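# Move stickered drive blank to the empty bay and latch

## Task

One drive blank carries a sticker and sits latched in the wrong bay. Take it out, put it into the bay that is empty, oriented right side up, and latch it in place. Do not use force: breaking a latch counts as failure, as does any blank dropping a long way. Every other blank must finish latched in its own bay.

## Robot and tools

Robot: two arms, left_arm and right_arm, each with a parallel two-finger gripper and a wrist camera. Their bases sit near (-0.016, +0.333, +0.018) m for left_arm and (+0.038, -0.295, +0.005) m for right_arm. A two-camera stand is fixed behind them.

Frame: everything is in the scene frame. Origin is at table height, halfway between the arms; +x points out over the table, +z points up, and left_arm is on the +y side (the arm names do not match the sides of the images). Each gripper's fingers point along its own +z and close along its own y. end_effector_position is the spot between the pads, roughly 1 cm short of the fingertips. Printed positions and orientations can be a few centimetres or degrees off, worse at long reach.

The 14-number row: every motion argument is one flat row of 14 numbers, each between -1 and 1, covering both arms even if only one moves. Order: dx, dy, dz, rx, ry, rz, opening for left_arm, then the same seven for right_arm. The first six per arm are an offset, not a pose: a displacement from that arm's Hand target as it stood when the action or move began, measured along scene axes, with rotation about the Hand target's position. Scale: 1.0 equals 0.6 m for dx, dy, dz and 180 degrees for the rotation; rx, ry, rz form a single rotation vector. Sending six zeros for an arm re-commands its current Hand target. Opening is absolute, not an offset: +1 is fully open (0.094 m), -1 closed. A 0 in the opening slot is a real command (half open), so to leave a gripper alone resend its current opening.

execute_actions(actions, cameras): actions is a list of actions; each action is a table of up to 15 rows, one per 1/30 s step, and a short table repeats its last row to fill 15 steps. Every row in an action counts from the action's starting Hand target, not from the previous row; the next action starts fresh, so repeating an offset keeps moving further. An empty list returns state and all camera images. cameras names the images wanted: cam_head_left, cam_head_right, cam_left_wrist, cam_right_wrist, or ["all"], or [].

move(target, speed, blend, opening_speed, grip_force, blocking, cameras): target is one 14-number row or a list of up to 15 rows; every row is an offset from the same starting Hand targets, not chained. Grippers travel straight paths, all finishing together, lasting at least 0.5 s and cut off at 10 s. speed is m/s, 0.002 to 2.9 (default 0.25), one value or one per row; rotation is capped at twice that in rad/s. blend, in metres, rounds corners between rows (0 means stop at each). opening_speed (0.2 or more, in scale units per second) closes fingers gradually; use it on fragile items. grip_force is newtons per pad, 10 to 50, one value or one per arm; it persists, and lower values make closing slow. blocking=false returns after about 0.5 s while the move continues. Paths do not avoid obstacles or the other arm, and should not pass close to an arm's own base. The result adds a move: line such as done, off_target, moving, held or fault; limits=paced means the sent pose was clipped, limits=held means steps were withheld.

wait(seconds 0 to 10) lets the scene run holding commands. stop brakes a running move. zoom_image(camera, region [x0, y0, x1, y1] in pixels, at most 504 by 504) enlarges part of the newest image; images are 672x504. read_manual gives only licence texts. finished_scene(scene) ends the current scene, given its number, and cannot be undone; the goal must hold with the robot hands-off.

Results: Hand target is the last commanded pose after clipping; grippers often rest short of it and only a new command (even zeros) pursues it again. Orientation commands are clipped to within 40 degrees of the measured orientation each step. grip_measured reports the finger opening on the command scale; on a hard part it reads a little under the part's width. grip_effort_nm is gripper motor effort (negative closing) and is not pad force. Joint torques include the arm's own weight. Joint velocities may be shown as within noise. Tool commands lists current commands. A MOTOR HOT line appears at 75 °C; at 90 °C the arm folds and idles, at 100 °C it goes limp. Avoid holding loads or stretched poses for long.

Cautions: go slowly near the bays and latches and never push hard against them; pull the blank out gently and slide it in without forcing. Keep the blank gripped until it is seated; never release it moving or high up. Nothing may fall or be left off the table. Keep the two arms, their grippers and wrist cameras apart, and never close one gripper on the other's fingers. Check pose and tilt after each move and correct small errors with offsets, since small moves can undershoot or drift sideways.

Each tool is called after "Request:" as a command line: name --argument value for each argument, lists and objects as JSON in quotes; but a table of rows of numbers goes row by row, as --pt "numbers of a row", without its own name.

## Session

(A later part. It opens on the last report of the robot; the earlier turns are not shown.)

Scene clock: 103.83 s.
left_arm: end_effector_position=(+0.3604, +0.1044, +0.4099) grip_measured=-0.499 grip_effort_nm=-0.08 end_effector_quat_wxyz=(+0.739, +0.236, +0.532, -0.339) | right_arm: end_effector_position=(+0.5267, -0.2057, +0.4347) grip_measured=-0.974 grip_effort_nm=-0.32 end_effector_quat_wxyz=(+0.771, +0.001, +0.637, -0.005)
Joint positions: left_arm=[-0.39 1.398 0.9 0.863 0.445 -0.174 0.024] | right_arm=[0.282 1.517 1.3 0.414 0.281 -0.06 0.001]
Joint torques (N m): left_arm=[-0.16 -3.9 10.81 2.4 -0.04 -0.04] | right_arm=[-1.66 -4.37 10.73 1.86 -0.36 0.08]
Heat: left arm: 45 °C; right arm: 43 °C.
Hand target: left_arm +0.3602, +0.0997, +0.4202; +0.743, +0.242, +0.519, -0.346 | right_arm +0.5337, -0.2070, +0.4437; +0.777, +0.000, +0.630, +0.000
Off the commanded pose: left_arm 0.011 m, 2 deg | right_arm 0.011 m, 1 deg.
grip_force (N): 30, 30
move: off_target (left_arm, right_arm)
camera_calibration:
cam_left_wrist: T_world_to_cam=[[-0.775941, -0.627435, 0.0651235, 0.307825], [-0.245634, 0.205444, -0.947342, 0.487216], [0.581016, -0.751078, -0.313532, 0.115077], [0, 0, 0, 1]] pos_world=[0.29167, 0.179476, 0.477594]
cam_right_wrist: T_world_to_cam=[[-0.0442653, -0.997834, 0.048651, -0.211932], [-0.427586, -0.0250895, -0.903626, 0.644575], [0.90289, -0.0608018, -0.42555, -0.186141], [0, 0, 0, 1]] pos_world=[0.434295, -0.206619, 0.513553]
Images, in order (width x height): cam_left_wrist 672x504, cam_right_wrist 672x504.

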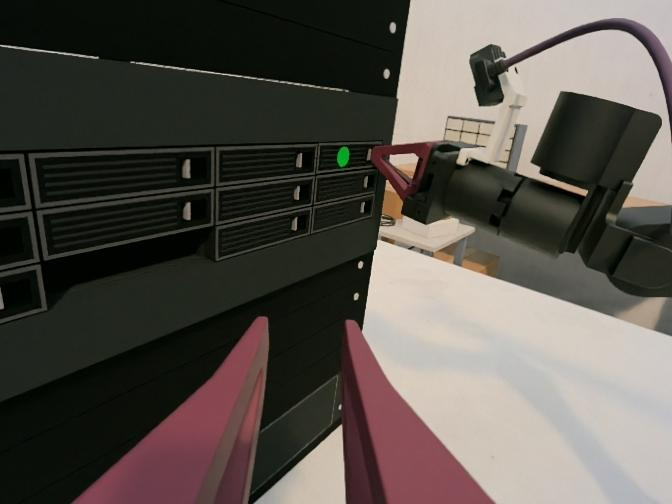

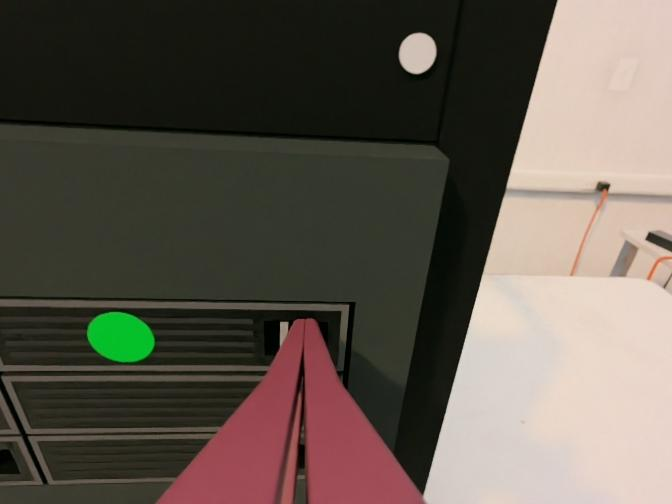

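Request:
move --pt "0 0 0 0 0 0 -0.5 -0.09 -0.001 -0.035 0 0 0 -0.98" --pt "0 0 0 0 0 0 -0.5 -0.031 -0.0015 -0.0025 0 0 0 -0.98" --cameras '[]' --speed 0.08

Request:
move --target '[0,0,0,0,0,0,-0.5,0.035,-0.001,-0.000,0,0,0,-0.98]' --cameras '["cam_left_wrist","cam_right_wrist"]' --speed 0.05

Request:
zoom_image --camera "cam_left_wrist" --region '[350, 130, 410, 190]'

Request:
zoom_image --camera "cam_right_wrist" --region '[240, 250, 360, 370]'

Scene clock: 107.10 s.
left_arm: end_effector_position=(+0.3604, +0.1044, +0.4099) grip_measured=-0.499 grip_effort_nm=-0.09 end_effector_quat_wxyz=(+0.739, +0.236, +0.532, -0.339) | right_arm: end_effector_position=(+0.5133, -0.2081, +0.4324) grip_measured=-0.974 grip_effort_nm=-0.32 end_effector_quat_wxyz=(+0.772, +0.002, +0.636, -0.005)
Joint positions: left_arm=[-0.39 1.398 0.9 0.863 0.445 -0.174 0.024] | right_arm=[0.287 1.467 1.24 0.427 0.286 -0.06 0.001]
Joint torques (N m): left_arm=[-0.14 -3.85 10.8 2.38 -0.03 -0.04] | right_arm=[-1.06 -5.39 9.81 1.76 -0.26 0.06]
Heat: left arm: 45 °C; right arm: 43 °C.
Hand target: left_arm +0.3602, +0.0997, +0.4202; +0.743, +0.242, +0.519, -0.346 | right_arm +0.5151, -0.2080, +0.4422; +0.777, +0.000, +0.630, -0.001
Off the commanded pose: left_arm 0.011 m, 2 deg | right_arm 0.010 m, 1 deg.
grip_force (N): 30, 30
move: off_target (left_arm)
No camera images: "cameras" was empty.

Scene clock: 107.90 s.
left_arm: end_effector_position=(+0.3604, +0.1044, +0.4099) grip_measured=-0.499 grip_effort_nm=-0.09 end_effector_quat_wxyz=(+0.739, +0.236, +0.532, -0.339) | right_arm: end_effector_position=(+0.5271, -0.2074, +0.4346) grip_measured=-0.974 grip_effort_nm=-0.32 end_effector_quat_wxyz=(+0.771, +0.001, +0.636, -0.005)
Joint positions: left_arm=[-0.39 1.398 0.9 0.863 0.445 -0.174 0.024] | right_arm=[0.277 1.517 1.297 0.419 0.275 -0.06 0.001]
Joint torques (N m): left_arm=[-0.13 -3.88 10.84 2.4 -0.04 -0.05] | right_arm=[-1.85 -3.71 10.74 1.86 -0.32 0.07]
Heat: left arm: 45 °C; right arm: 43 °C.
Hand target: left_arm +0.3602, +0.0997, +0.4202; +0.743, +0.242, +0.519, -0.346 | right_arm +0.5360, -0.2087, +0.4424; +0.777, +0.000, +0.630, +0.000
Off the commanded pose: left_arm 0.011 m, 2 deg | right_arm 0.012 m, 1 deg.
grip_force (N): 30, 30
move: off_target (left_arm, right_arm)
camera_calibration:
cam_left_wrist: T_world_to_cam=[[-0.775941, -0.627435, 0.0651235, 0.307825], [-0.245634, 0.205444, -0.947342, 0.487216], [0.581016, -0.751078, -0.313532, 0.115077], [0, 0, 0, 1]] pos_world=[0.29167, 0.179476, 0.477594]
cam_right_wrist: T_world_to_cam=[[-0.0444664, -0.997806, 0.0490462, -0.213616], [-0.425707, -0.0254887, -0.904502, 0.643908], [0.903768, -0.0610993, -0.423639, -0.187969], [0, 0, 0, 1]] pos_world=[0.434498, -0.20822, 0.513262]
Images, in order (width x height): cam_left_wrist 672x504, cam_right_wrist 672x504.

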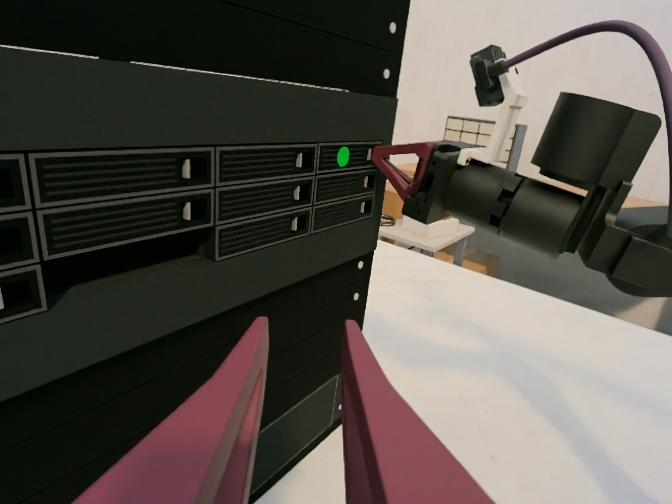

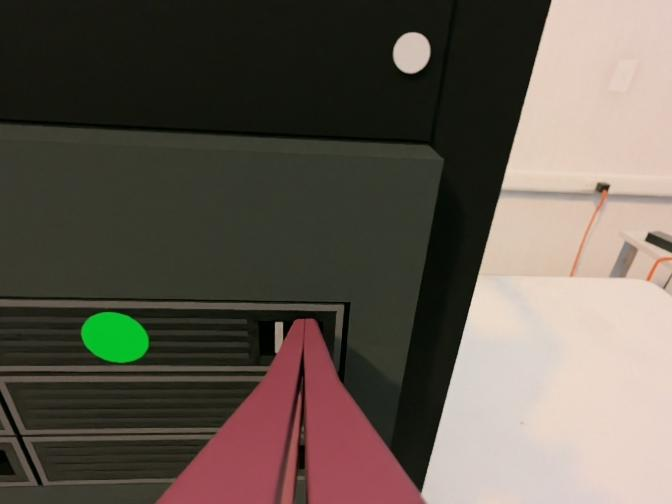

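Scaled by 8.400 from the camera's 672x504 image, which has a finer 960x720 frame.

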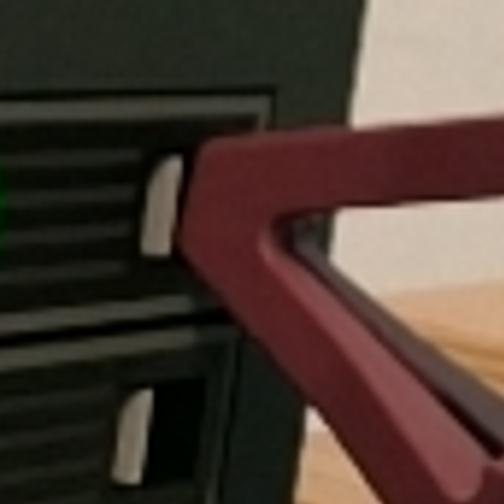

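Scaled by 4.200 from the camera's 672x504 image, which has a finer 960x720 frame.

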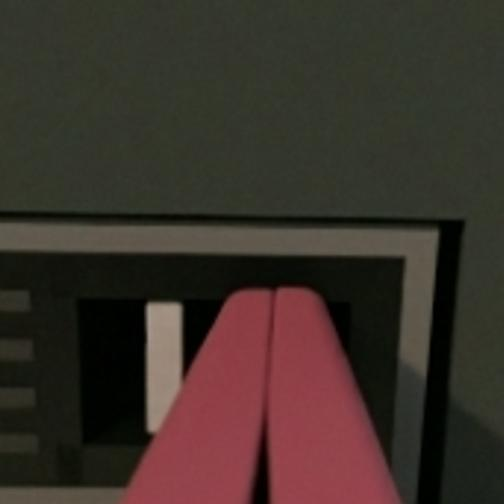

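Request:
move --target '[0,0,0,0,0,0,-0.5,0.0,0.001,-0.008,0,0,0,-0.98]' --cameras '["cam_left_wrist"]' --speed 0.02

Request:
zoom_image --camera "cam_left_wrist" --region '[350, 130, 410, 190]'

Scene clock: 109.97 s.
left_arm: end_effector_position=(+0.3604, +0.1044, +0.4099) grip_measured=-0.499 grip_effort_nm=-0.09 end_effector_quat_wxyz=(+0.739, +0.236, +0.532, -0.339) | right_arm: end_effector_position=(+0.5271, -0.2074, +0.4345) grip_measured=-0.974 grip_effort_nm=-0.32 end_effector_quat_wxyz=(+0.771, +0.001, +0.637, -0.005)
Joint positions: left_arm=[-0.39 1.398 0.9 0.863 0.445 -0.174 0.024] | right_arm=[0.277 1.517 1.297 0.418 0.275 -0.06 0.001]
Joint torques (N m): left_arm=[-0.16 -3.9 10.8 2.39 -0.03 -0.03] | right_arm=[-1.68 -3.77 9.29 2.01 -0.31 0.08]
Heat: left arm: 45 °C; right arm: 43 °C.
Hand target: left_arm +0.3602, +0.0997, +0.4202; +0.743, +0.242, +0.519, -0.346 | right_arm +0.5360, -0.2081, +0.4375; +0.777, +0.000, +0.630, -0.001
Off the commanded pose: left_arm 0.011 m, 2 deg | right_arm 0.009 m, 1 deg.
grip_force (N): 30, 30
move: off_target (left_arm)
camera_calibration:
cam_left_wrist: T_world_to_cam=[[-0.775941, -0.627435, 0.0651235, 0.307825], [-0.245634, 0.205444, -0.947342, 0.487216], [0.581016, -0.751078, -0.313532, 0.115077], [0, 0, 0, 1]] pos_world=[0.29167, 0.179476, 0.477594]
Images, in order (width x height): cam_left_wrist 672x504.

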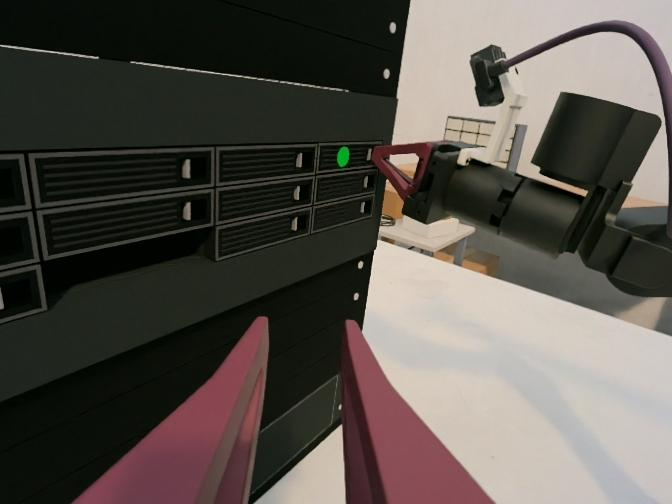

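Scaled by 8.400 from the camera's 672x504 image, which has a finer 960x720 frame.

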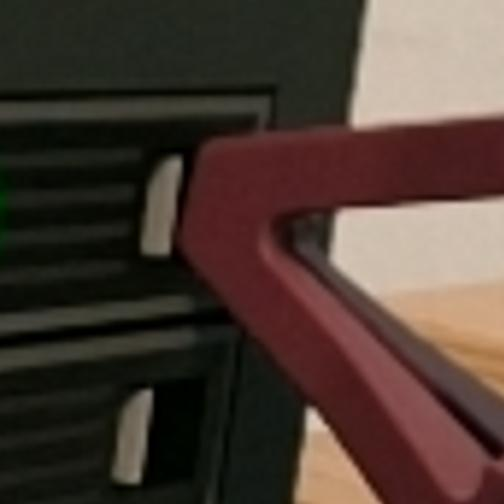

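Request:
move --target '[0,0,0,0,0,0,-0.5,0.0,0.0,-0.008,0,0,0,-0.98]' --cameras '[]' --speed 0.02

Request:
move --target '[0,0,0,0,0,0,-0.5,0.0,0.0,-0.006,0,0,0,-0.98]' --cameras '["cam_left_wrist"]' --speed 0.02

Request:
zoom_image --camera "cam_left_wrist" --region '[350, 130, 410, 190]'

Scene clock: 111.17 s.
left_arm: end_effector_position=(+0.3604, +0.1044, +0.4099) grip_measured=-0.499 grip_effort_nm=-0.09 end_effector_quat_wxyz=(+0.739, +0.236, +0.532, -0.339) | right_arm: end_effector_position=(+0.5270, -0.2074, +0.4348) grip_measured=-0.974 grip_effort_nm=-0.32 end_effector_quat_wxyz=(+0.772, +0.001, +0.636, -0.005)
Joint positions: left_arm=[-0.39 1.398 0.9 0.863 0.445 -0.174 0.024] | right_arm=[0.277 1.517 1.297 0.419 0.275 -0.06 0.001]
Joint torques (N m): left_arm=[-0.12 -3.86 10.82 2.39 -0.04 -0.03] | right_arm=[-1.58 -3.78 7.41 2.22 -0.3 0.09]
Heat: left arm: 45 °C; right arm: 44 °C.
Hand target: left_arm +0.3602, +0.0997, +0.4202; +0.743, +0.242, +0.519, -0.346 | right_arm +0.5360, -0.2081, +0.4327; +0.777, +0.000, +0.630, -0.001
Off the commanded pose: left_arm 0.011 m, 2 deg | right_arm 0.009 m, 1 deg.
grip_force (N): 30, 30
move: off_target (left_arm)
No camera images: "cameras" was empty.

Scene clock: 112.00 s.
left_arm: end_effector_position=(+0.3604, +0.1044, +0.4099) grip_measured=-0.499 grip_effort_nm=-0.09 end_effector_quat_wxyz=(+0.739, +0.236, +0.532, -0.339) | right_arm: end_effector_position=(+0.5270, -0.2075, +0.4346) grip_measured=-0.974 grip_effort_nm=-0.32 end_effector_quat_wxyz=(+0.774, +0.002, +0.633, -0.005)
Joint positions: left_arm=[-0.39 1.398 0.9 0.863 0.445 -0.174 0.024] | right_arm=[0.277 1.519 1.289 0.437 0.275 -0.06 0.001]
Joint torques (N m): left_arm=[-0.13 -3.86 10.81 2.39 -0.03 -0.04] | right_arm=[-1.63 -3.84 7.04 2.21 -0.3 0.09]
Heat: left arm: 45 °C; right arm: 44 °C.
Hand target: left_arm +0.3602, +0.0997, +0.4202; +0.743, +0.242, +0.519, -0.346 | right_arm +0.5361, -0.2080, +0.4290; +0.777, +0.000, +0.630, -0.001
Off the commanded pose: left_arm 0.011 m, 2 deg | right_arm 0.011 m, 1 deg.
grip_force (N): 30, 30
move: off_target (left_arm, right_arm)
camera_calibration:
cam_left_wrist: T_world_to_cam=[[-0.775941, -0.627435, 0.0651235, 0.307825], [-0.245634, 0.205444, -0.947342, 0.487216], [0.581016, -0.751078, -0.313532, 0.115077], [0, 0, 0, 1]] pos_world=[0.29167, 0.179476, 0.477594]
Images, in order (width x height): cam_left_wrist 672x504.

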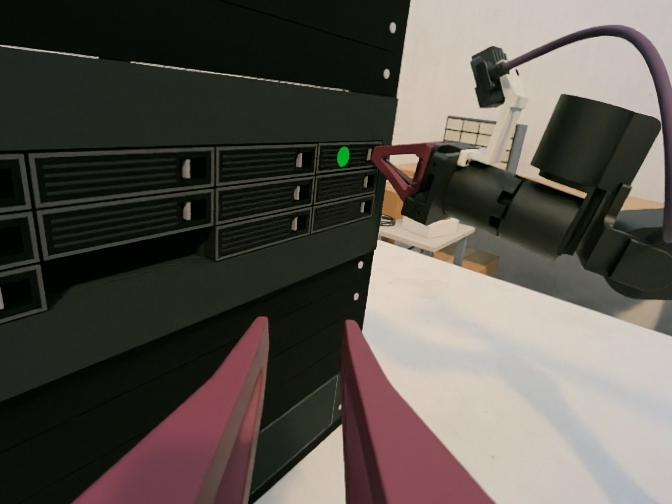

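Scaled by 8.400 from the camera's 672x504 image, which has a finer 960x720 frame.

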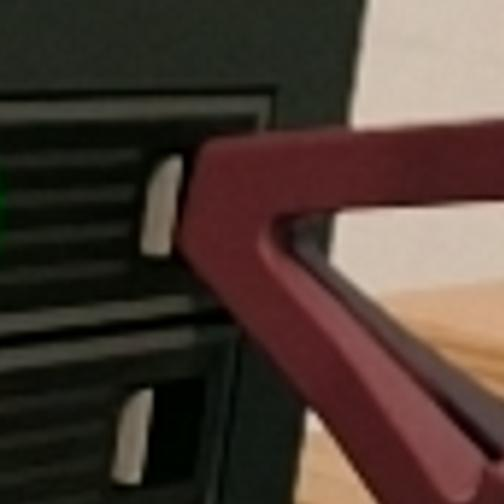

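Request:
move --target '[0,0,0,0,0,0,-0.5,0.0,0.0,0.006,0,0,0,-0.86]' --cameras '["cam_left_wrist","cam_right_wrist"]' --speed 0.02 --opening_speed 0.2

Request:
zoom_image --camera "cam_left_wrist" --region '[350, 130, 410, 190]'

Request:
zoom_image --camera "cam_right_wrist" --region '[240, 250, 360, 370]'

Scene clock: 113.73 s.
left_arm: end_effector_position=(+0.3604, +0.1044, +0.4099) grip_measured=-0.499 grip_effort_nm=-0.09 end_effector_quat_wxyz=(+0.739, +0.236, +0.532, -0.339) | right_arm: end_effector_position=(+0.5272, -0.2060, +0.4344) grip_measured=-0.864 grip_effort_nm=0.20 end_effector_quat_wxyz=(+0.774, -0.001, +0.633, -0.002)
Joint positions: left_arm=[-0.39 1.398 0.9 0.863 0.445 -0.174 0.024] | right_arm=[0.277 1.519 1.289 0.438 0.267 -0.06 0.006]
Joint torques (N m): left_arm=[-0.16 -3.86 10.84 2.38 -0.03 -0.04] | right_arm=[-1.68 -3.89 8.32 2.04 -0.21 0.06]
Heat: left arm: 45 °C; right arm: 44 °C.
Hand target: left_arm +0.3602, +0.0997, +0.4201; +0.743, +0.242, +0.520, -0.346 | right_arm +0.5361, -0.2080, +0.4325; +0.777, +0.000, +0.630, +0.000
Off the commanded pose: left_arm 0.011 m, 2 deg | right_arm 0.009 m, 0 deg.
grip_force (N): 30, 30
move: off_target (left_arm)
camera_calibration:
cam_left_wrist: T_world_to_cam=[[-0.775941, -0.627435, 0.0651235, 0.307825], [-0.245634, 0.205444, -0.947342, 0.487216], [0.581016, -0.751078, -0.313532, 0.115077], [0, 0, 0, 1]] pos_world=[0.29167, 0.179476, 0.477594]
cam_right_wrist: T_world_to_cam=[[-0.0371634, -0.998166, 0.0477853, -0.215554], [-0.417147, -0.0279573, -0.908409, 0.64049], [0.908079, -0.0536931, -0.415343, -0.192426], [0, 0, 0, 1]] pos_world=[0.433906, -0.207584, 0.512204]
Images, in order (width x height): cam_left_wrist 672x504, cam_right_wrist 672x504.

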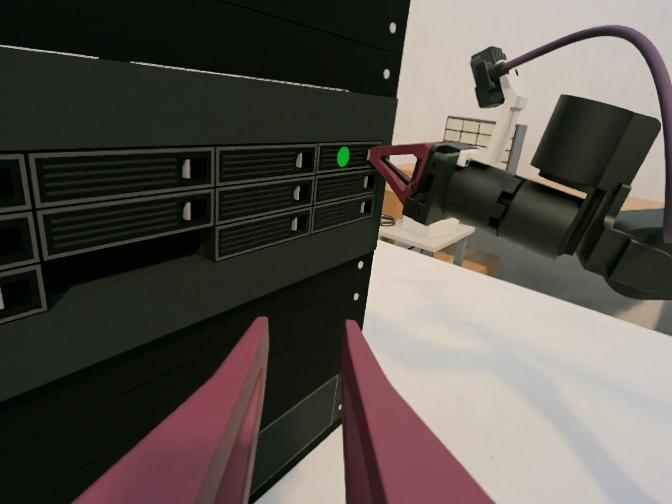

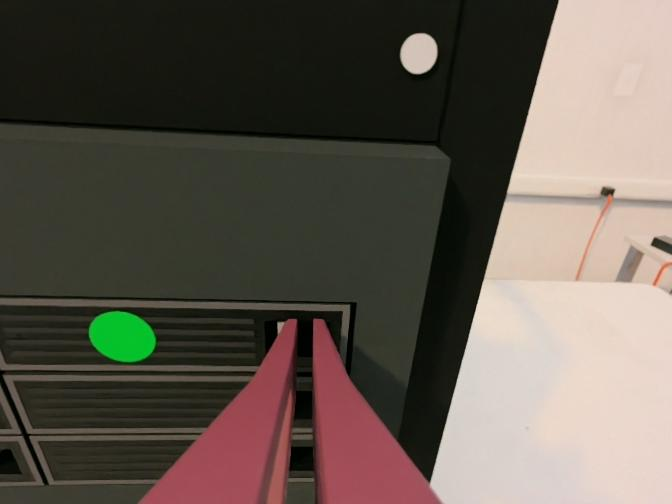

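Scaled by 8.400 from the camera's 672x504 image, which has a finer 960x720 frame.

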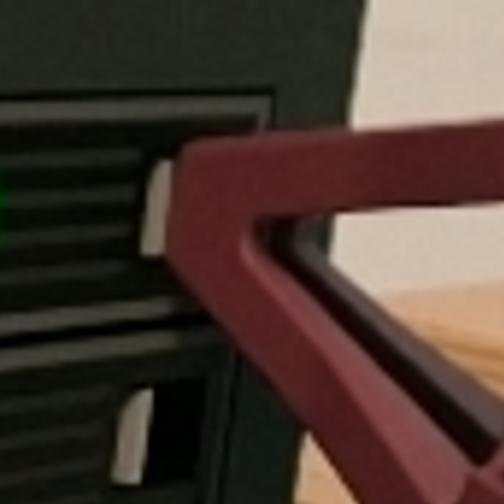

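Scaled by 4.200 from the camera's 672x504 image, which has a finer 960x720 frame.

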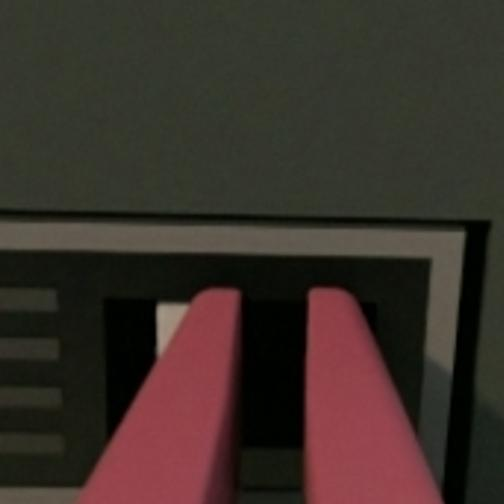

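Request:
move --target '[0,0,0,0,0,0,-0.5,0.0,0.0,0.0,0,0,0,-0.80]' --cameras '["cam_left_wrist","cam_right_wrist"]' --speed 0.02 --opening_speed 0.2

Request:
zoom_image --camera "cam_left_wrist" --region '[350, 130, 410, 190]'

Request:
zoom_image --camera "cam_right_wrist" --region '[240, 250, 360, 370]'

Scene clock: 115.00 s.
left_arm: end_effector_position=(+0.3604, +0.1044, +0.4099) grip_measured=-0.499 grip_effort_nm=-0.09 end_effector_quat_wxyz=(+0.739, +0.236, +0.532, -0.339) | right_arm: end_effector_position=(+0.5272, -0.2054, +0.4344) grip_measured=-0.804 grip_effort_nm=0.21 end_effector_quat_wxyz=(+0.774, -0.003, +0.633, -0.001)
Joint positions: left_arm=[-0.39 1.398 0.9 0.863 0.445 -0.174 0.024] | right_arm=[0.277 1.519 1.289 0.438 0.264 -0.06 0.009]
Joint torques (N m): left_arm=[-0.16 -3.86 10.81 2.39 -0.04 -0.05] | right_arm=[-1.72 -3.79 8.35 2.05 -0.16 0.09]
Heat: left arm: 45 °C; right arm: 44 °C.
Hand target: left_arm +0.3602, +0.0997, +0.4201; +0.743, +0.242, +0.520, -0.346 | right_arm +0.5361, -0.2080, +0.4325; +0.777, +0.000, +0.630, -0.001
Off the commanded pose: left_arm 0.011 m, 2 deg | right_arm 0.010 m, 0 deg.
grip_force (N): 30, 30
move: off_target (left_arm)
camera_calibration:
cam_left_wrist: T_world_to_cam=[[-0.775941, -0.627435, 0.0651235, 0.307825], [-0.245634, 0.205444, -0.947342, 0.487216], [0.581016, -0.751078, -0.313532, 0.115077], [0, 0, 0, 1]] pos_world=[0.29167, 0.179476, 0.477594]
cam_right_wrist: T_world_to_cam=[[-0.0337923, -0.998255, 0.0484195, -0.217046], [-0.416864, -0.0299534, -0.908475, 0.639996], [0.90834, -0.0508838, -0.415125, -0.192051], [0, 0, 0, 1]] pos_world=[0.433904, -0.20727, 0.512205]
Images, in order (width x height): cam_left_wrist 672x504, cam_right_wrist 672x504.

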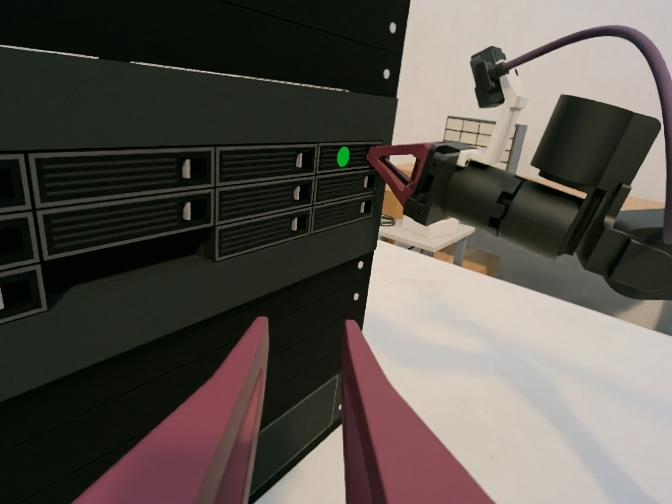

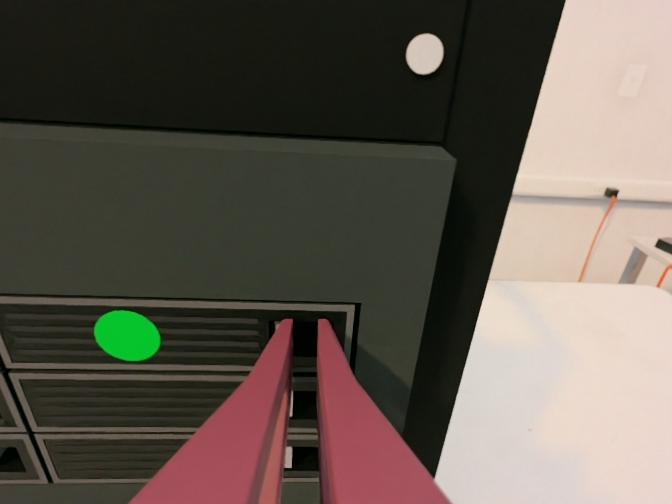

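Scaled by 8.400 from the camera's 672x504 image, which has a finer 960x720 frame.

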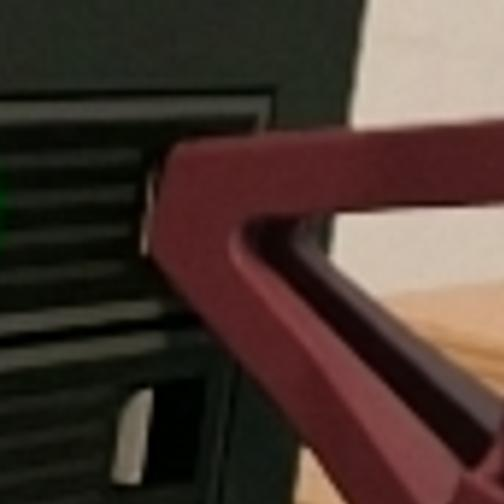

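Scaled by 4.200 from the camera's 672x504 image, which has a finer 960x720 frame.

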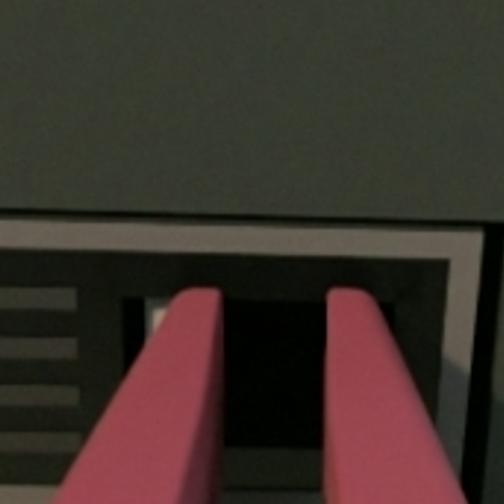

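Request:
move --pt "0 0 0 0 0 0 -0.5 0.0 0.0 0.0 0 0 0 -0.77" --pt "0 0 0 0 0 0 -0.5 -0.05 0.0 0.00 0 0 0 -0.77" --cameras '["cam_left_wrist","cam_right_wrist"]' --speed 0.03

Request:
zoom_image --camera "cam_left_wrist" --region '[320, 110, 440, 220]'

Request:
zoom_image --camera "cam_right_wrist" --region '[240, 250, 360, 370]'

Scene clock: 117.93 s.
left_arm: end_effector_position=(+0.3604, +0.1044, +0.4099) grip_measured=-0.499 grip_effort_nm=-0.08 end_effector_quat_wxyz=(+0.739, +0.236, +0.532, -0.339) | right_arm: end_effector_position=(+0.5127, -0.2093, +0.4290) grip_measured=-0.773 grip_effort_nm=0.14 end_effector_quat_wxyz=(+0.775, -0.002, +0.632, -0.001)
Joint positions: left_arm=[-0.39 1.398 0.9 0.863 0.445 -0.174 0.024] | right_arm=[0.278 1.463 1.214 0.459 0.266 -0.06 0.011]
Joint torques (N m): left_arm=[-0.16 -3.88 10.84 2.4 -0.03 -0.05] | right_arm=[0.64 -8.17 6.17 1.73 0.06 0.01]
Heat: left arm: 46 °C; right arm: 44 °C.
Hand target: left_arm +0.3602, +0.0997, +0.4201; +0.743, +0.242, +0.520, -0.346 | right_arm +0.5061, -0.2079, +0.4326; +0.777, +0.000, +0.630, +0.000
Off the commanded pose: left_arm 0.011 m, 2 deg | right_arm 0.008 m, 0 deg.
grip_force (N): 30, 30
move: off_target (left_arm)
camera_calibration:
cam_left_wrist: T_world_to_cam=[[-0.775941, -0.627435, 0.0651235, 0.307825], [-0.245634, 0.205444, -0.947342, 0.487216], [0.581016, -0.751078, -0.313532, 0.115077], [0, 0, 0, 1]] pos_world=[0.29167, 0.179476, 0.477594]
cam_right_wrist: T_world_to_cam=[[-0.0349339, -0.99827, 0.0472876, -0.220116], [-0.414955, -0.0285565, -0.909394, 0.628676], [0.909171, -0.0513909, -0.41324, -0.182722], [0, 0, 0, 1]] pos_world=[0.419308, -0.211173, 0.506615]
Images, in order (width x height): cam_left_wrist 672x504, cam_right_wrist 672x504.

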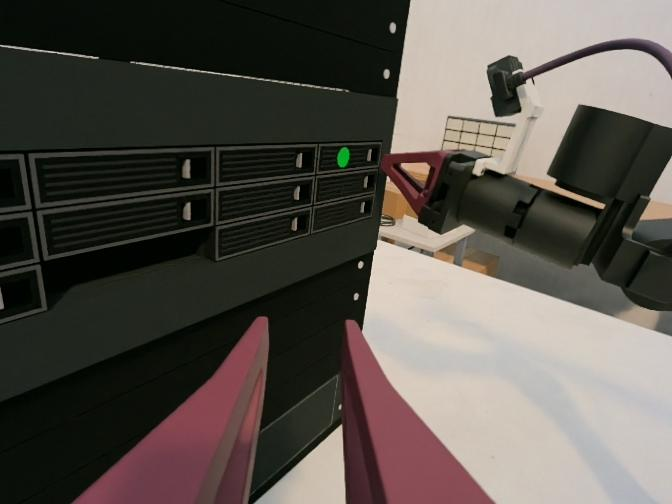

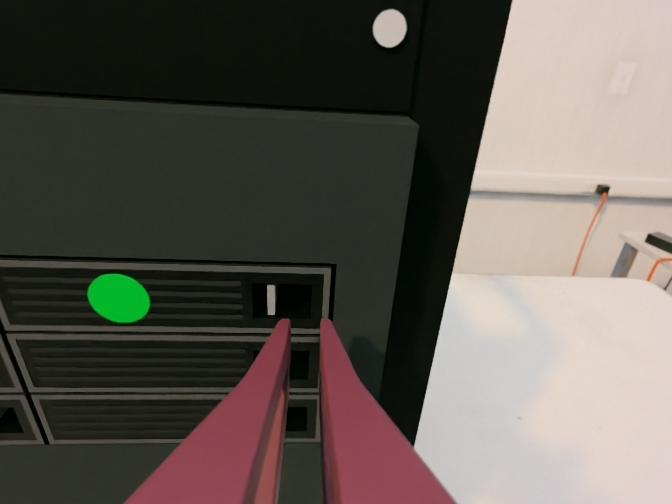

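Scaled by 4.200 from the camera's 672x504 image, which has a finer 960x720 frame.

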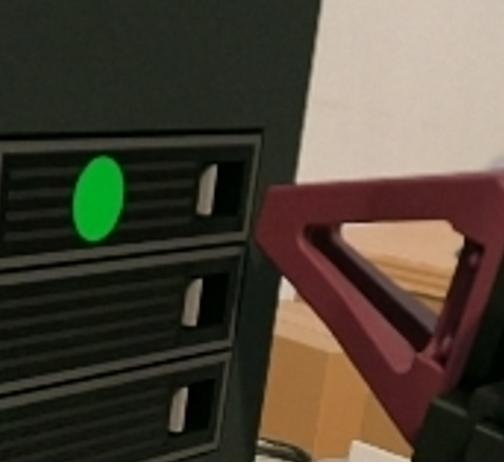

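Scaled by 4.200 from the camera's 672x504 image, which has a finer 960x720 frame.

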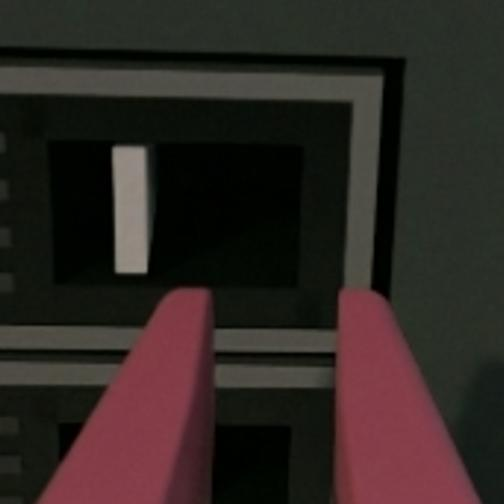

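Request:
move --pt "0 0 0 0 0 0 -0.5 -0.0435 0.0007 -0.0127 0 0 0 -0.98" --pt "0 0 0 0 0 0 -0.5 -0.05 0.0007 -0.04 0 -0.1 0 -0.98" --pt "0 0 0 0 0 0 -0.5 0.0065 0.0007 0.022 0 -0.1 0 -0.98" --cameras '["cam_left_wrist"]' --speed 0.08

Request:
zoom_image --camera "cam_left_wrist" --region '[350, 130, 410, 190]'

Scene clock: 126.90 s.
left_arm: end_effector_position=(+0.3604, +0.1044, +0.4099) grip_measured=-0.499 grip_effort_nm=-0.09 end_effector_quat_wxyz=(+0.739, +0.236, +0.532, -0.339) | right_arm: end_effector_position=(+0.5073, -0.2074, +0.4383) grip_measured=-0.974 grip_effort_nm=-0.32 end_effector_quat_wxyz=(+0.863, +0.001, +0.506, -0.006)
Joint positions: left_arm=[-0.39 1.398 0.9 0.863 0.445 -0.174 0.024] | right_arm=[0.278 1.58 1.075 1.032 0.245 -0.144 0.001]
Joint torques (N m): left_arm=[-0.16 -3.88 10.81 2.39 -0.03 -0.04] | right_arm=[-1.01 -6.15 9.01 1.4 -0.31 0.13]
Heat: left arm: 46 °C; right arm: 43 °C.
Hand target: left_arm +0.3602, +0.0997, +0.4201; +0.743, +0.242, +0.520, -0.346 | right_arm +0.5099, -0.2076, +0.4459; +0.866, +0.000, +0.501, +0.000
Off the commanded pose: left_arm 0.011 m, 2 deg | right_arm 0.008 m, 1 deg.
grip_force (N): 30, 30
move: off_target (left_arm)
camera_calibration:
cam_left_wrist: T_world_to_cam=[[-0.775941, -0.627435, 0.0651235, 0.307825], [-0.245634, 0.205444, -0.947342, 0.487216], [0.581016, -0.751078, -0.313532, 0.115077], [0, 0, 0, 1]] pos_world=[0.29167, 0.179476, 0.477594]
Images, in order (width x height): cam_left_wrist 672x504.

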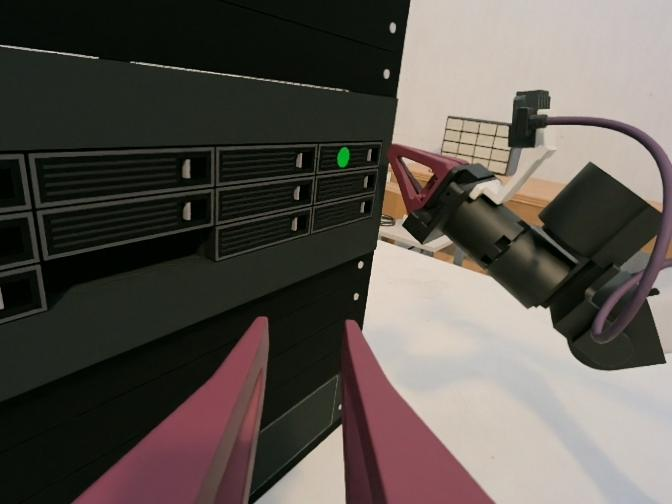

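Scaled by 8.400 from the camera's 672x504 image, which has a finer 960x720 frame.

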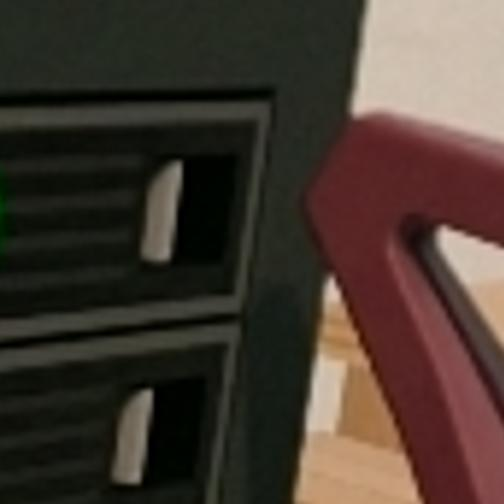

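Request:
move --target '[0,0,0,0,0,0,-0.5,0.044,-0.0,-0.003,0,0,0,-0.98]' --cameras '["cam_left_wrist","cam_right_wrist"]' --speed 0.05

Request:
zoom_image --camera "cam_left_wrist" --region '[350, 130, 410, 190]'

Request:
zoom_image --camera "cam_right_wrist" --region '[240, 250, 360, 370]'

Scene clock: 128.50 s.
left_arm: end_effector_position=(+0.3604, +0.1044, +0.4099) grip_measured=-0.499 grip_effort_nm=-0.09 end_effector_quat_wxyz=(+0.739, +0.236, +0.532, -0.339) | right_arm: end_effector_position=(+0.5259, -0.2067, +0.4362) grip_measured=-0.974 grip_effort_nm=-0.32 end_effector_quat_wxyz=(+0.865, +0.002, +0.502, -0.005)
Joint positions: left_arm=[-0.39 1.398 0.9 0.863 0.445 -0.174 0.024] | right_arm=[0.265 1.656 1.139 1.052 0.235 -0.138 0.001]
Joint torques (N m): left_arm=[-0.16 -3.92 10.81 2.39 -0.04 -0.04] | right_arm=[-1.72 -5.07 11.69 1.22 -0.34 0.14]
Heat: left arm: 46 °C; right arm: 43 °C.
Hand target: left_arm +0.3602, +0.0997, +0.4201; +0.743, +0.242, +0.520, -0.346 | right_arm +0.5363, -0.2075, +0.4441; +0.866, +0.000, +0.501, +0.000
Off the commanded pose: left_arm 0.011 m, 2 deg | right_arm 0.013 m, 1 deg.
grip_force (N): 30, 30
move: off_target (left_arm, right_arm)
camera_calibration:
cam_left_wrist: T_world_to_cam=[[-0.775941, -0.627435, 0.0651235, 0.307825], [-0.245634, 0.205444, -0.947342, 0.487216], [0.581016, -0.751078, -0.313532, 0.115077], [0, 0, 0, 1]] pos_world=[0.29167, 0.179476, 0.477594]
cam_right_wrist: T_world_to_cam=[[-0.0586265, -0.997801, 0.030914, -0.19772], [-0.112108, -0.0241906, -0.993401, 0.518996], [0.991965, -0.0617054, -0.110444, -0.369397], [0, 0, 0, 1]] pos_world=[0.413022, -0.207524, 0.480886]
Images, in order (width x height): cam_left_wrist 672x504, cam_right_wrist 672x504.

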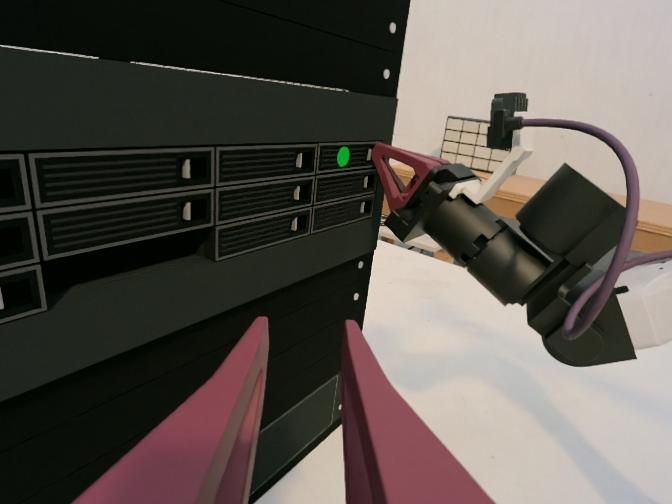

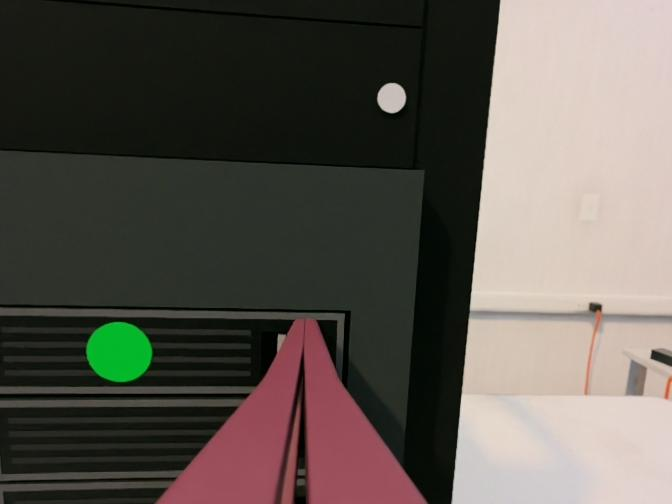

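Scaled by 8.400 from the camera's 672x504 image, which has a finer 960x720 frame.

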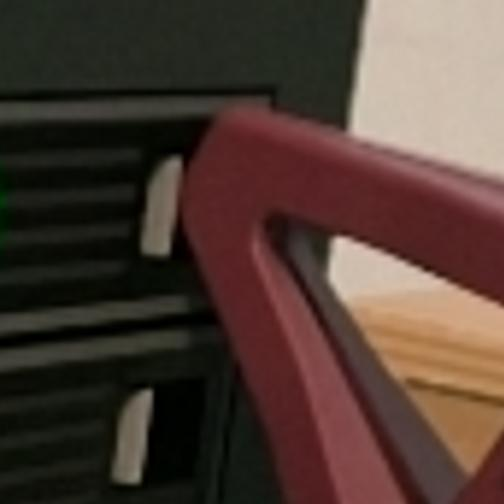

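Scaled by 4.200 from the camera's 672x504 image, which has a finer 960x720 frame.

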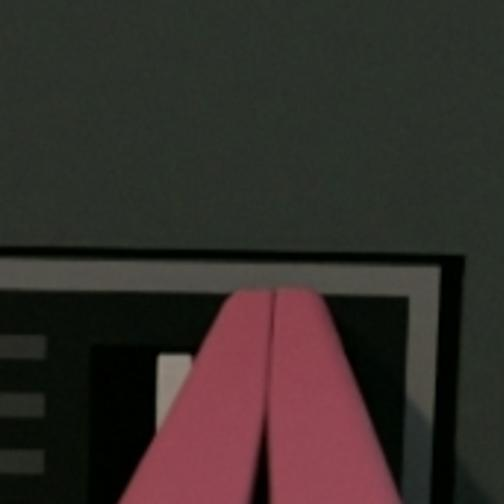

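Request:
move --target '[0,0,0,0,0,0,-0.5,0,0,0.000,0,0,0,-0.79]' --cameras '[]' --opening_speed 0.2 --grip_force 40

Request:
move --target '[0,0,0,0,0,0,-0.5,0,0,0.000,0,0,0,-0.76]' --cameras '["cam_left_wrist","cam_right_wrist"]' --opening_speed 0.2

Request:
zoom_image --camera "cam_left_wrist" --region '[350, 130, 410, 190]'

Request:
zoom_image --camera "cam_right_wrist" --region '[240, 250, 360, 370]'

Scene clock: 130.87 s.
left_arm: end_effector_position=(+0.3604, +0.1044, +0.4099) grip_measured=-0.499 grip_effort_nm=-0.09 end_effector_quat_wxyz=(+0.739, +0.236, +0.532, -0.339) | right_arm: end_effector_position=(+0.5262, -0.2053, +0.4358) grip_measured=-0.795 grip_effort_nm=0.25 end_effector_quat_wxyz=(+0.865, -0.001, +0.502, -0.003)
Joint positions: left_arm=[-0.39 1.398 0.9 0.863 0.445 -0.174 0.024] | right_arm=[0.265 1.657 1.139 1.052 0.227 -0.137 0.01]
Joint torques (N m): left_arm=[-0.17 -3.86 10.8 2.39 -0.03 -0.05] | right_arm=[-1.68 -5.15 11.59 1.17 -0.29 0.12]
Heat: left arm: 46 °C; right arm: 44 °C.
Hand target: left_arm +0.3602, +0.0997, +0.4201; +0.743, +0.242, +0.520, -0.346 | right_arm +0.5364, -0.2074, +0.4439; +0.866, +0.000, +0.501, +0.000
Off the commanded pose: left_arm 0.011 m, 2 deg | right_arm 0.013 m, 0 deg.
grip_force (N): 40, 40
move: off_target (left_arm, right_arm)
No camera images: "cameras" was empty.

Scene clock: 131.37 s.
left_arm: end_effector_position=(+0.3604, +0.1044, +0.4099) grip_measured=-0.499 grip_effort_nm=-0.09 end_effector_quat_wxyz=(+0.739, +0.236, +0.532, -0.339) | right_arm: end_effector_position=(+0.5262, -0.2047, +0.4359) grip_measured=-0.765 grip_effort_nm=0.25 end_effector_quat_wxyz=(+0.865, -0.002, +0.502, -0.002)
Joint positions: left_arm=[-0.39 1.398 0.9 0.863 0.445 -0.174 0.024] | right_arm=[0.265 1.657 1.139 1.052 0.224 -0.137 0.011]
Joint torques (N m): left_arm=[-0.12 -3.86 10.82 2.39 -0.04 -0.05] | right_arm=[-1.84 -5.27 11.52 1.16 -0.24 0.17]
Heat: left arm: 46 °C; right arm: 45 °C.
Hand target: left_arm +0.3602, +0.0997, +0.4201; +0.743, +0.242, +0.520, -0.346 | right_arm +0.5364, -0.2074, +0.4439; +0.866, +0.000, +0.501, +0.000
Off the commanded pose: left_arm 0.011 m, 2 deg | right_arm 0.013 m, 0 deg.
grip_force (N): 40, 40
move: off_target (left_arm, right_arm)
camera_calibration:
cam_left_wrist: T_world_to_cam=[[-0.775941, -0.627435, 0.0651235, 0.307825], [-0.245634, 0.205444, -0.947342, 0.487216], [0.581016, -0.751078, -0.313532, 0.115077], [0, 0, 0, 1]] pos_world=[0.29167, 0.179476, 0.477594]
cam_right_wrist: T_world_to_cam=[[-0.0487972, -0.99816, 0.0359841, -0.203127], [-0.111527, -0.0303565, -0.993298, 0.517184], [0.992563, -0.0524833, -0.10984, -0.368186], [0, 0, 0, 1]] pos_world=[0.413216, -0.206377, 0.480585]
Images, in order (width x height): cam_left_wrist 672x504, cam_right_wrist 672x504.

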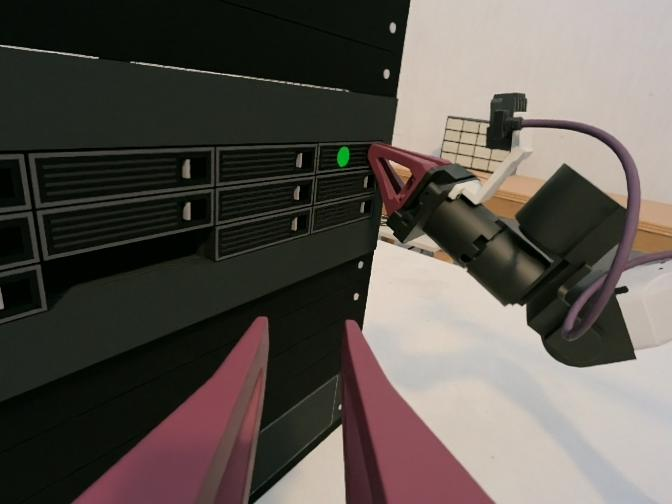

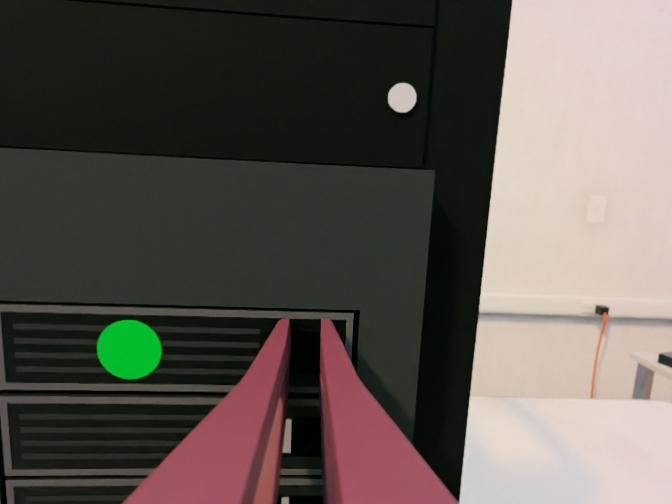

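Scaled by 8.400 from the camera's 672x504 image, which has a finer 960x720 frame.

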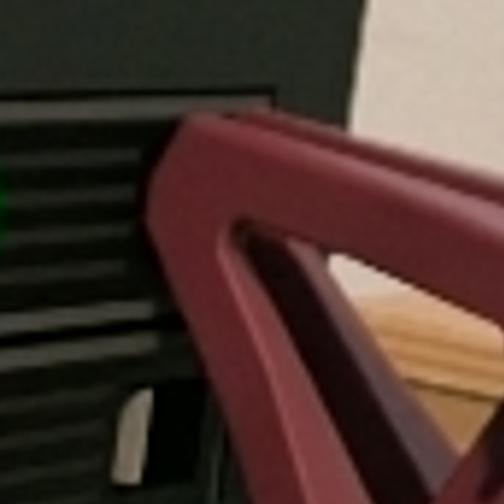

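Scaled by 4.200 from the camera's 672x504 image, which has a finer 960x720 frame.

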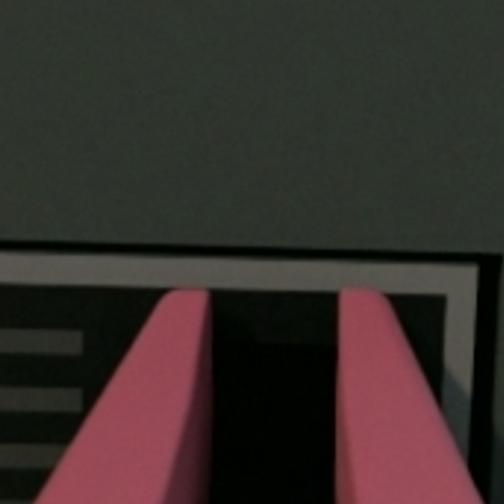

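Request:
move --target '[0,0,0,0,0,0,-0.5,0,0,0.000,0,0,0,-0.73]' --cameras '[]' --opening_speed 0.2

Request:
move --target '[0,0,0,0,0,0,-0.5,-0.02,0,0.000,0,0,0,-0.73]' --cameras '["cam_left_wrist","cam_right_wrist"]' --speed 0.02

Request:
zoom_image --camera "cam_left_wrist" --region '[350, 130, 410, 190]'

Request:
zoom_image --camera "cam_right_wrist" --region '[240, 250, 360, 370]'

Scene clock: 133.40 s.
left_arm: end_effector_position=(+0.3604, +0.1044, +0.4099) grip_measured=-0.499 grip_effort_nm=-0.09 end_effector_quat_wxyz=(+0.739, +0.236, +0.532, -0.339) | right_arm: end_effector_position=(+0.5262, -0.2047, +0.4359) grip_measured=-0.741 grip_effort_nm=0.56 end_effector_quat_wxyz=(+0.865, -0.002, +0.502, -0.002)
Joint positions: left_arm=[-0.39 1.398 0.9 0.863 0.445 -0.174 0.024] | right_arm=[0.265 1.657 1.139 1.052 0.224 -0.137 0.012]
Joint torques (N m): left_arm=[-0.13 -3.89 10.8 2.39 -0.04 -0.04] | right_arm=[-1.66 -5.26 11.51 1.17 -0.23 0.13]
Heat: left arm: 47 °C; right arm: 46 °C.
Hand target: left_arm +0.3602, +0.0997, +0.4201; +0.743, +0.242, +0.520, -0.346 | right_arm +0.5364, -0.2074, +0.4439; +0.866, +0.000, +0.501, +0.000
Off the commanded pose: left_arm 0.011 m, 2 deg | right_arm 0.013 m, 0 deg.
grip_force (N): 40, 40
move: off_target (left_arm, right_arm)
No camera images: "cameras" was empty.

Scene clock: 134.17 s.
left_arm: end_effector_position=(+0.3604, +0.1044, +0.4099) grip_measured=-0.499 grip_effort_nm=-0.09 end_effector_quat_wxyz=(+0.739, +0.236, +0.532, -0.339) | right_arm: end_effector_position=(+0.5257, -0.2047, +0.4366) grip_measured=-0.741 grip_effort_nm=0.56 end_effector_quat_wxyz=(+0.865, -0.002, +0.501, -0.002)
Joint positions: left_arm=[-0.39 1.398 0.9 0.863 0.445 -0.174 0.024] | right_arm=[0.265 1.656 1.139 1.052 0.224 -0.137 0.012]
Joint torques (N m): left_arm=[-0.14 -3.89 10.84 2.39 -0.04 -0.04] | right_arm=[-0.94 -8.76 7.68 1.2 -0.18 0.09]
Heat: left arm: 47 °C; right arm: 46 °C.
Hand target: left_arm +0.3602, +0.0997, +0.4201; +0.743, +0.242, +0.520, -0.346 | right_arm +0.5243, -0.2075, +0.4441; +0.866, +0.000, +0.501, +0.000
Off the commanded pose: left_arm 0.011 m, 2 deg | right_arm 0.008 m, 0 deg.
grip_force (N): 40, 40
move: off_target (left_arm)
camera_calibration:
cam_left_wrist: T_world_to_cam=[[-0.775941, -0.627435, 0.0651235, 0.307825], [-0.245634, 0.205444, -0.947342, 0.487216], [0.581016, -0.751078, -0.313532, 0.115077], [0, 0, 0, 1]] pos_world=[0.29167, 0.179476, 0.477594]
cam_right_wrist: T_world_to_cam=[[-0.0484953, -0.998193, 0.0354725, -0.203053], [-0.110089, -0.0299561, -0.99347, 0.517204], [0.992738, -0.0520838, -0.108438, -0.368298], [0, 0, 0, 1]] pos_world=[0.412715, -0.206375, 0.481092]
Images, in order (width x height): cam_left_wrist 672x504, cam_right_wrist 672x504.

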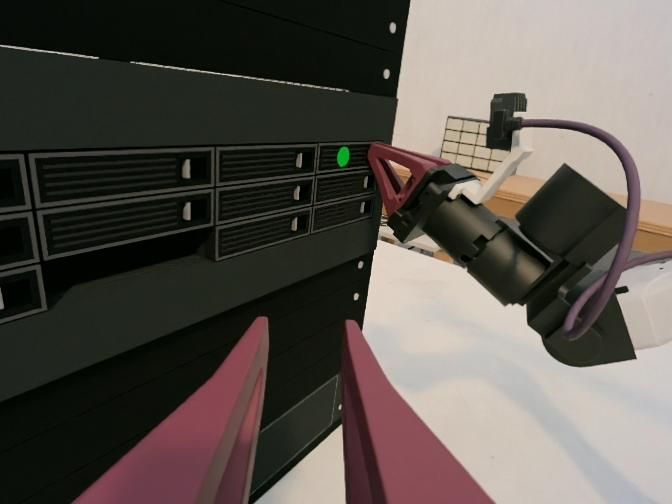

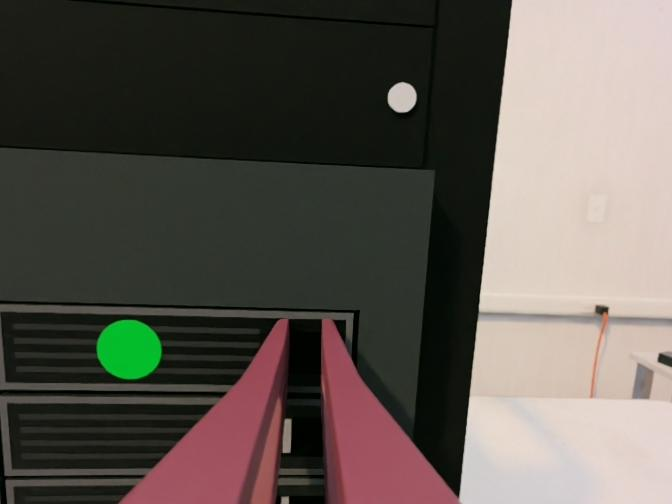

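Scaled by 8.400 from the camera's 672x504 image, which has a finer 960x720 frame.

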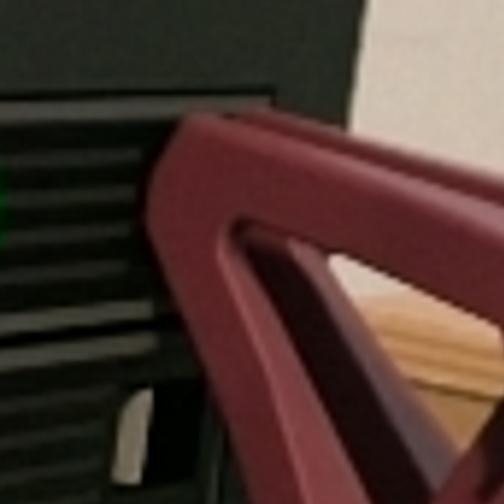

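Scaled by 4.200 from the camera's 672x504 image, which has a finer 960x720 frame.

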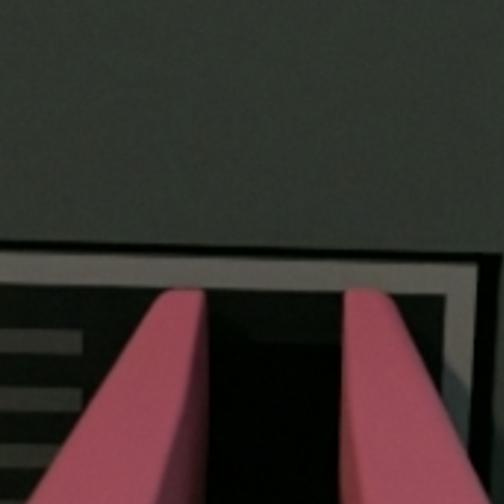

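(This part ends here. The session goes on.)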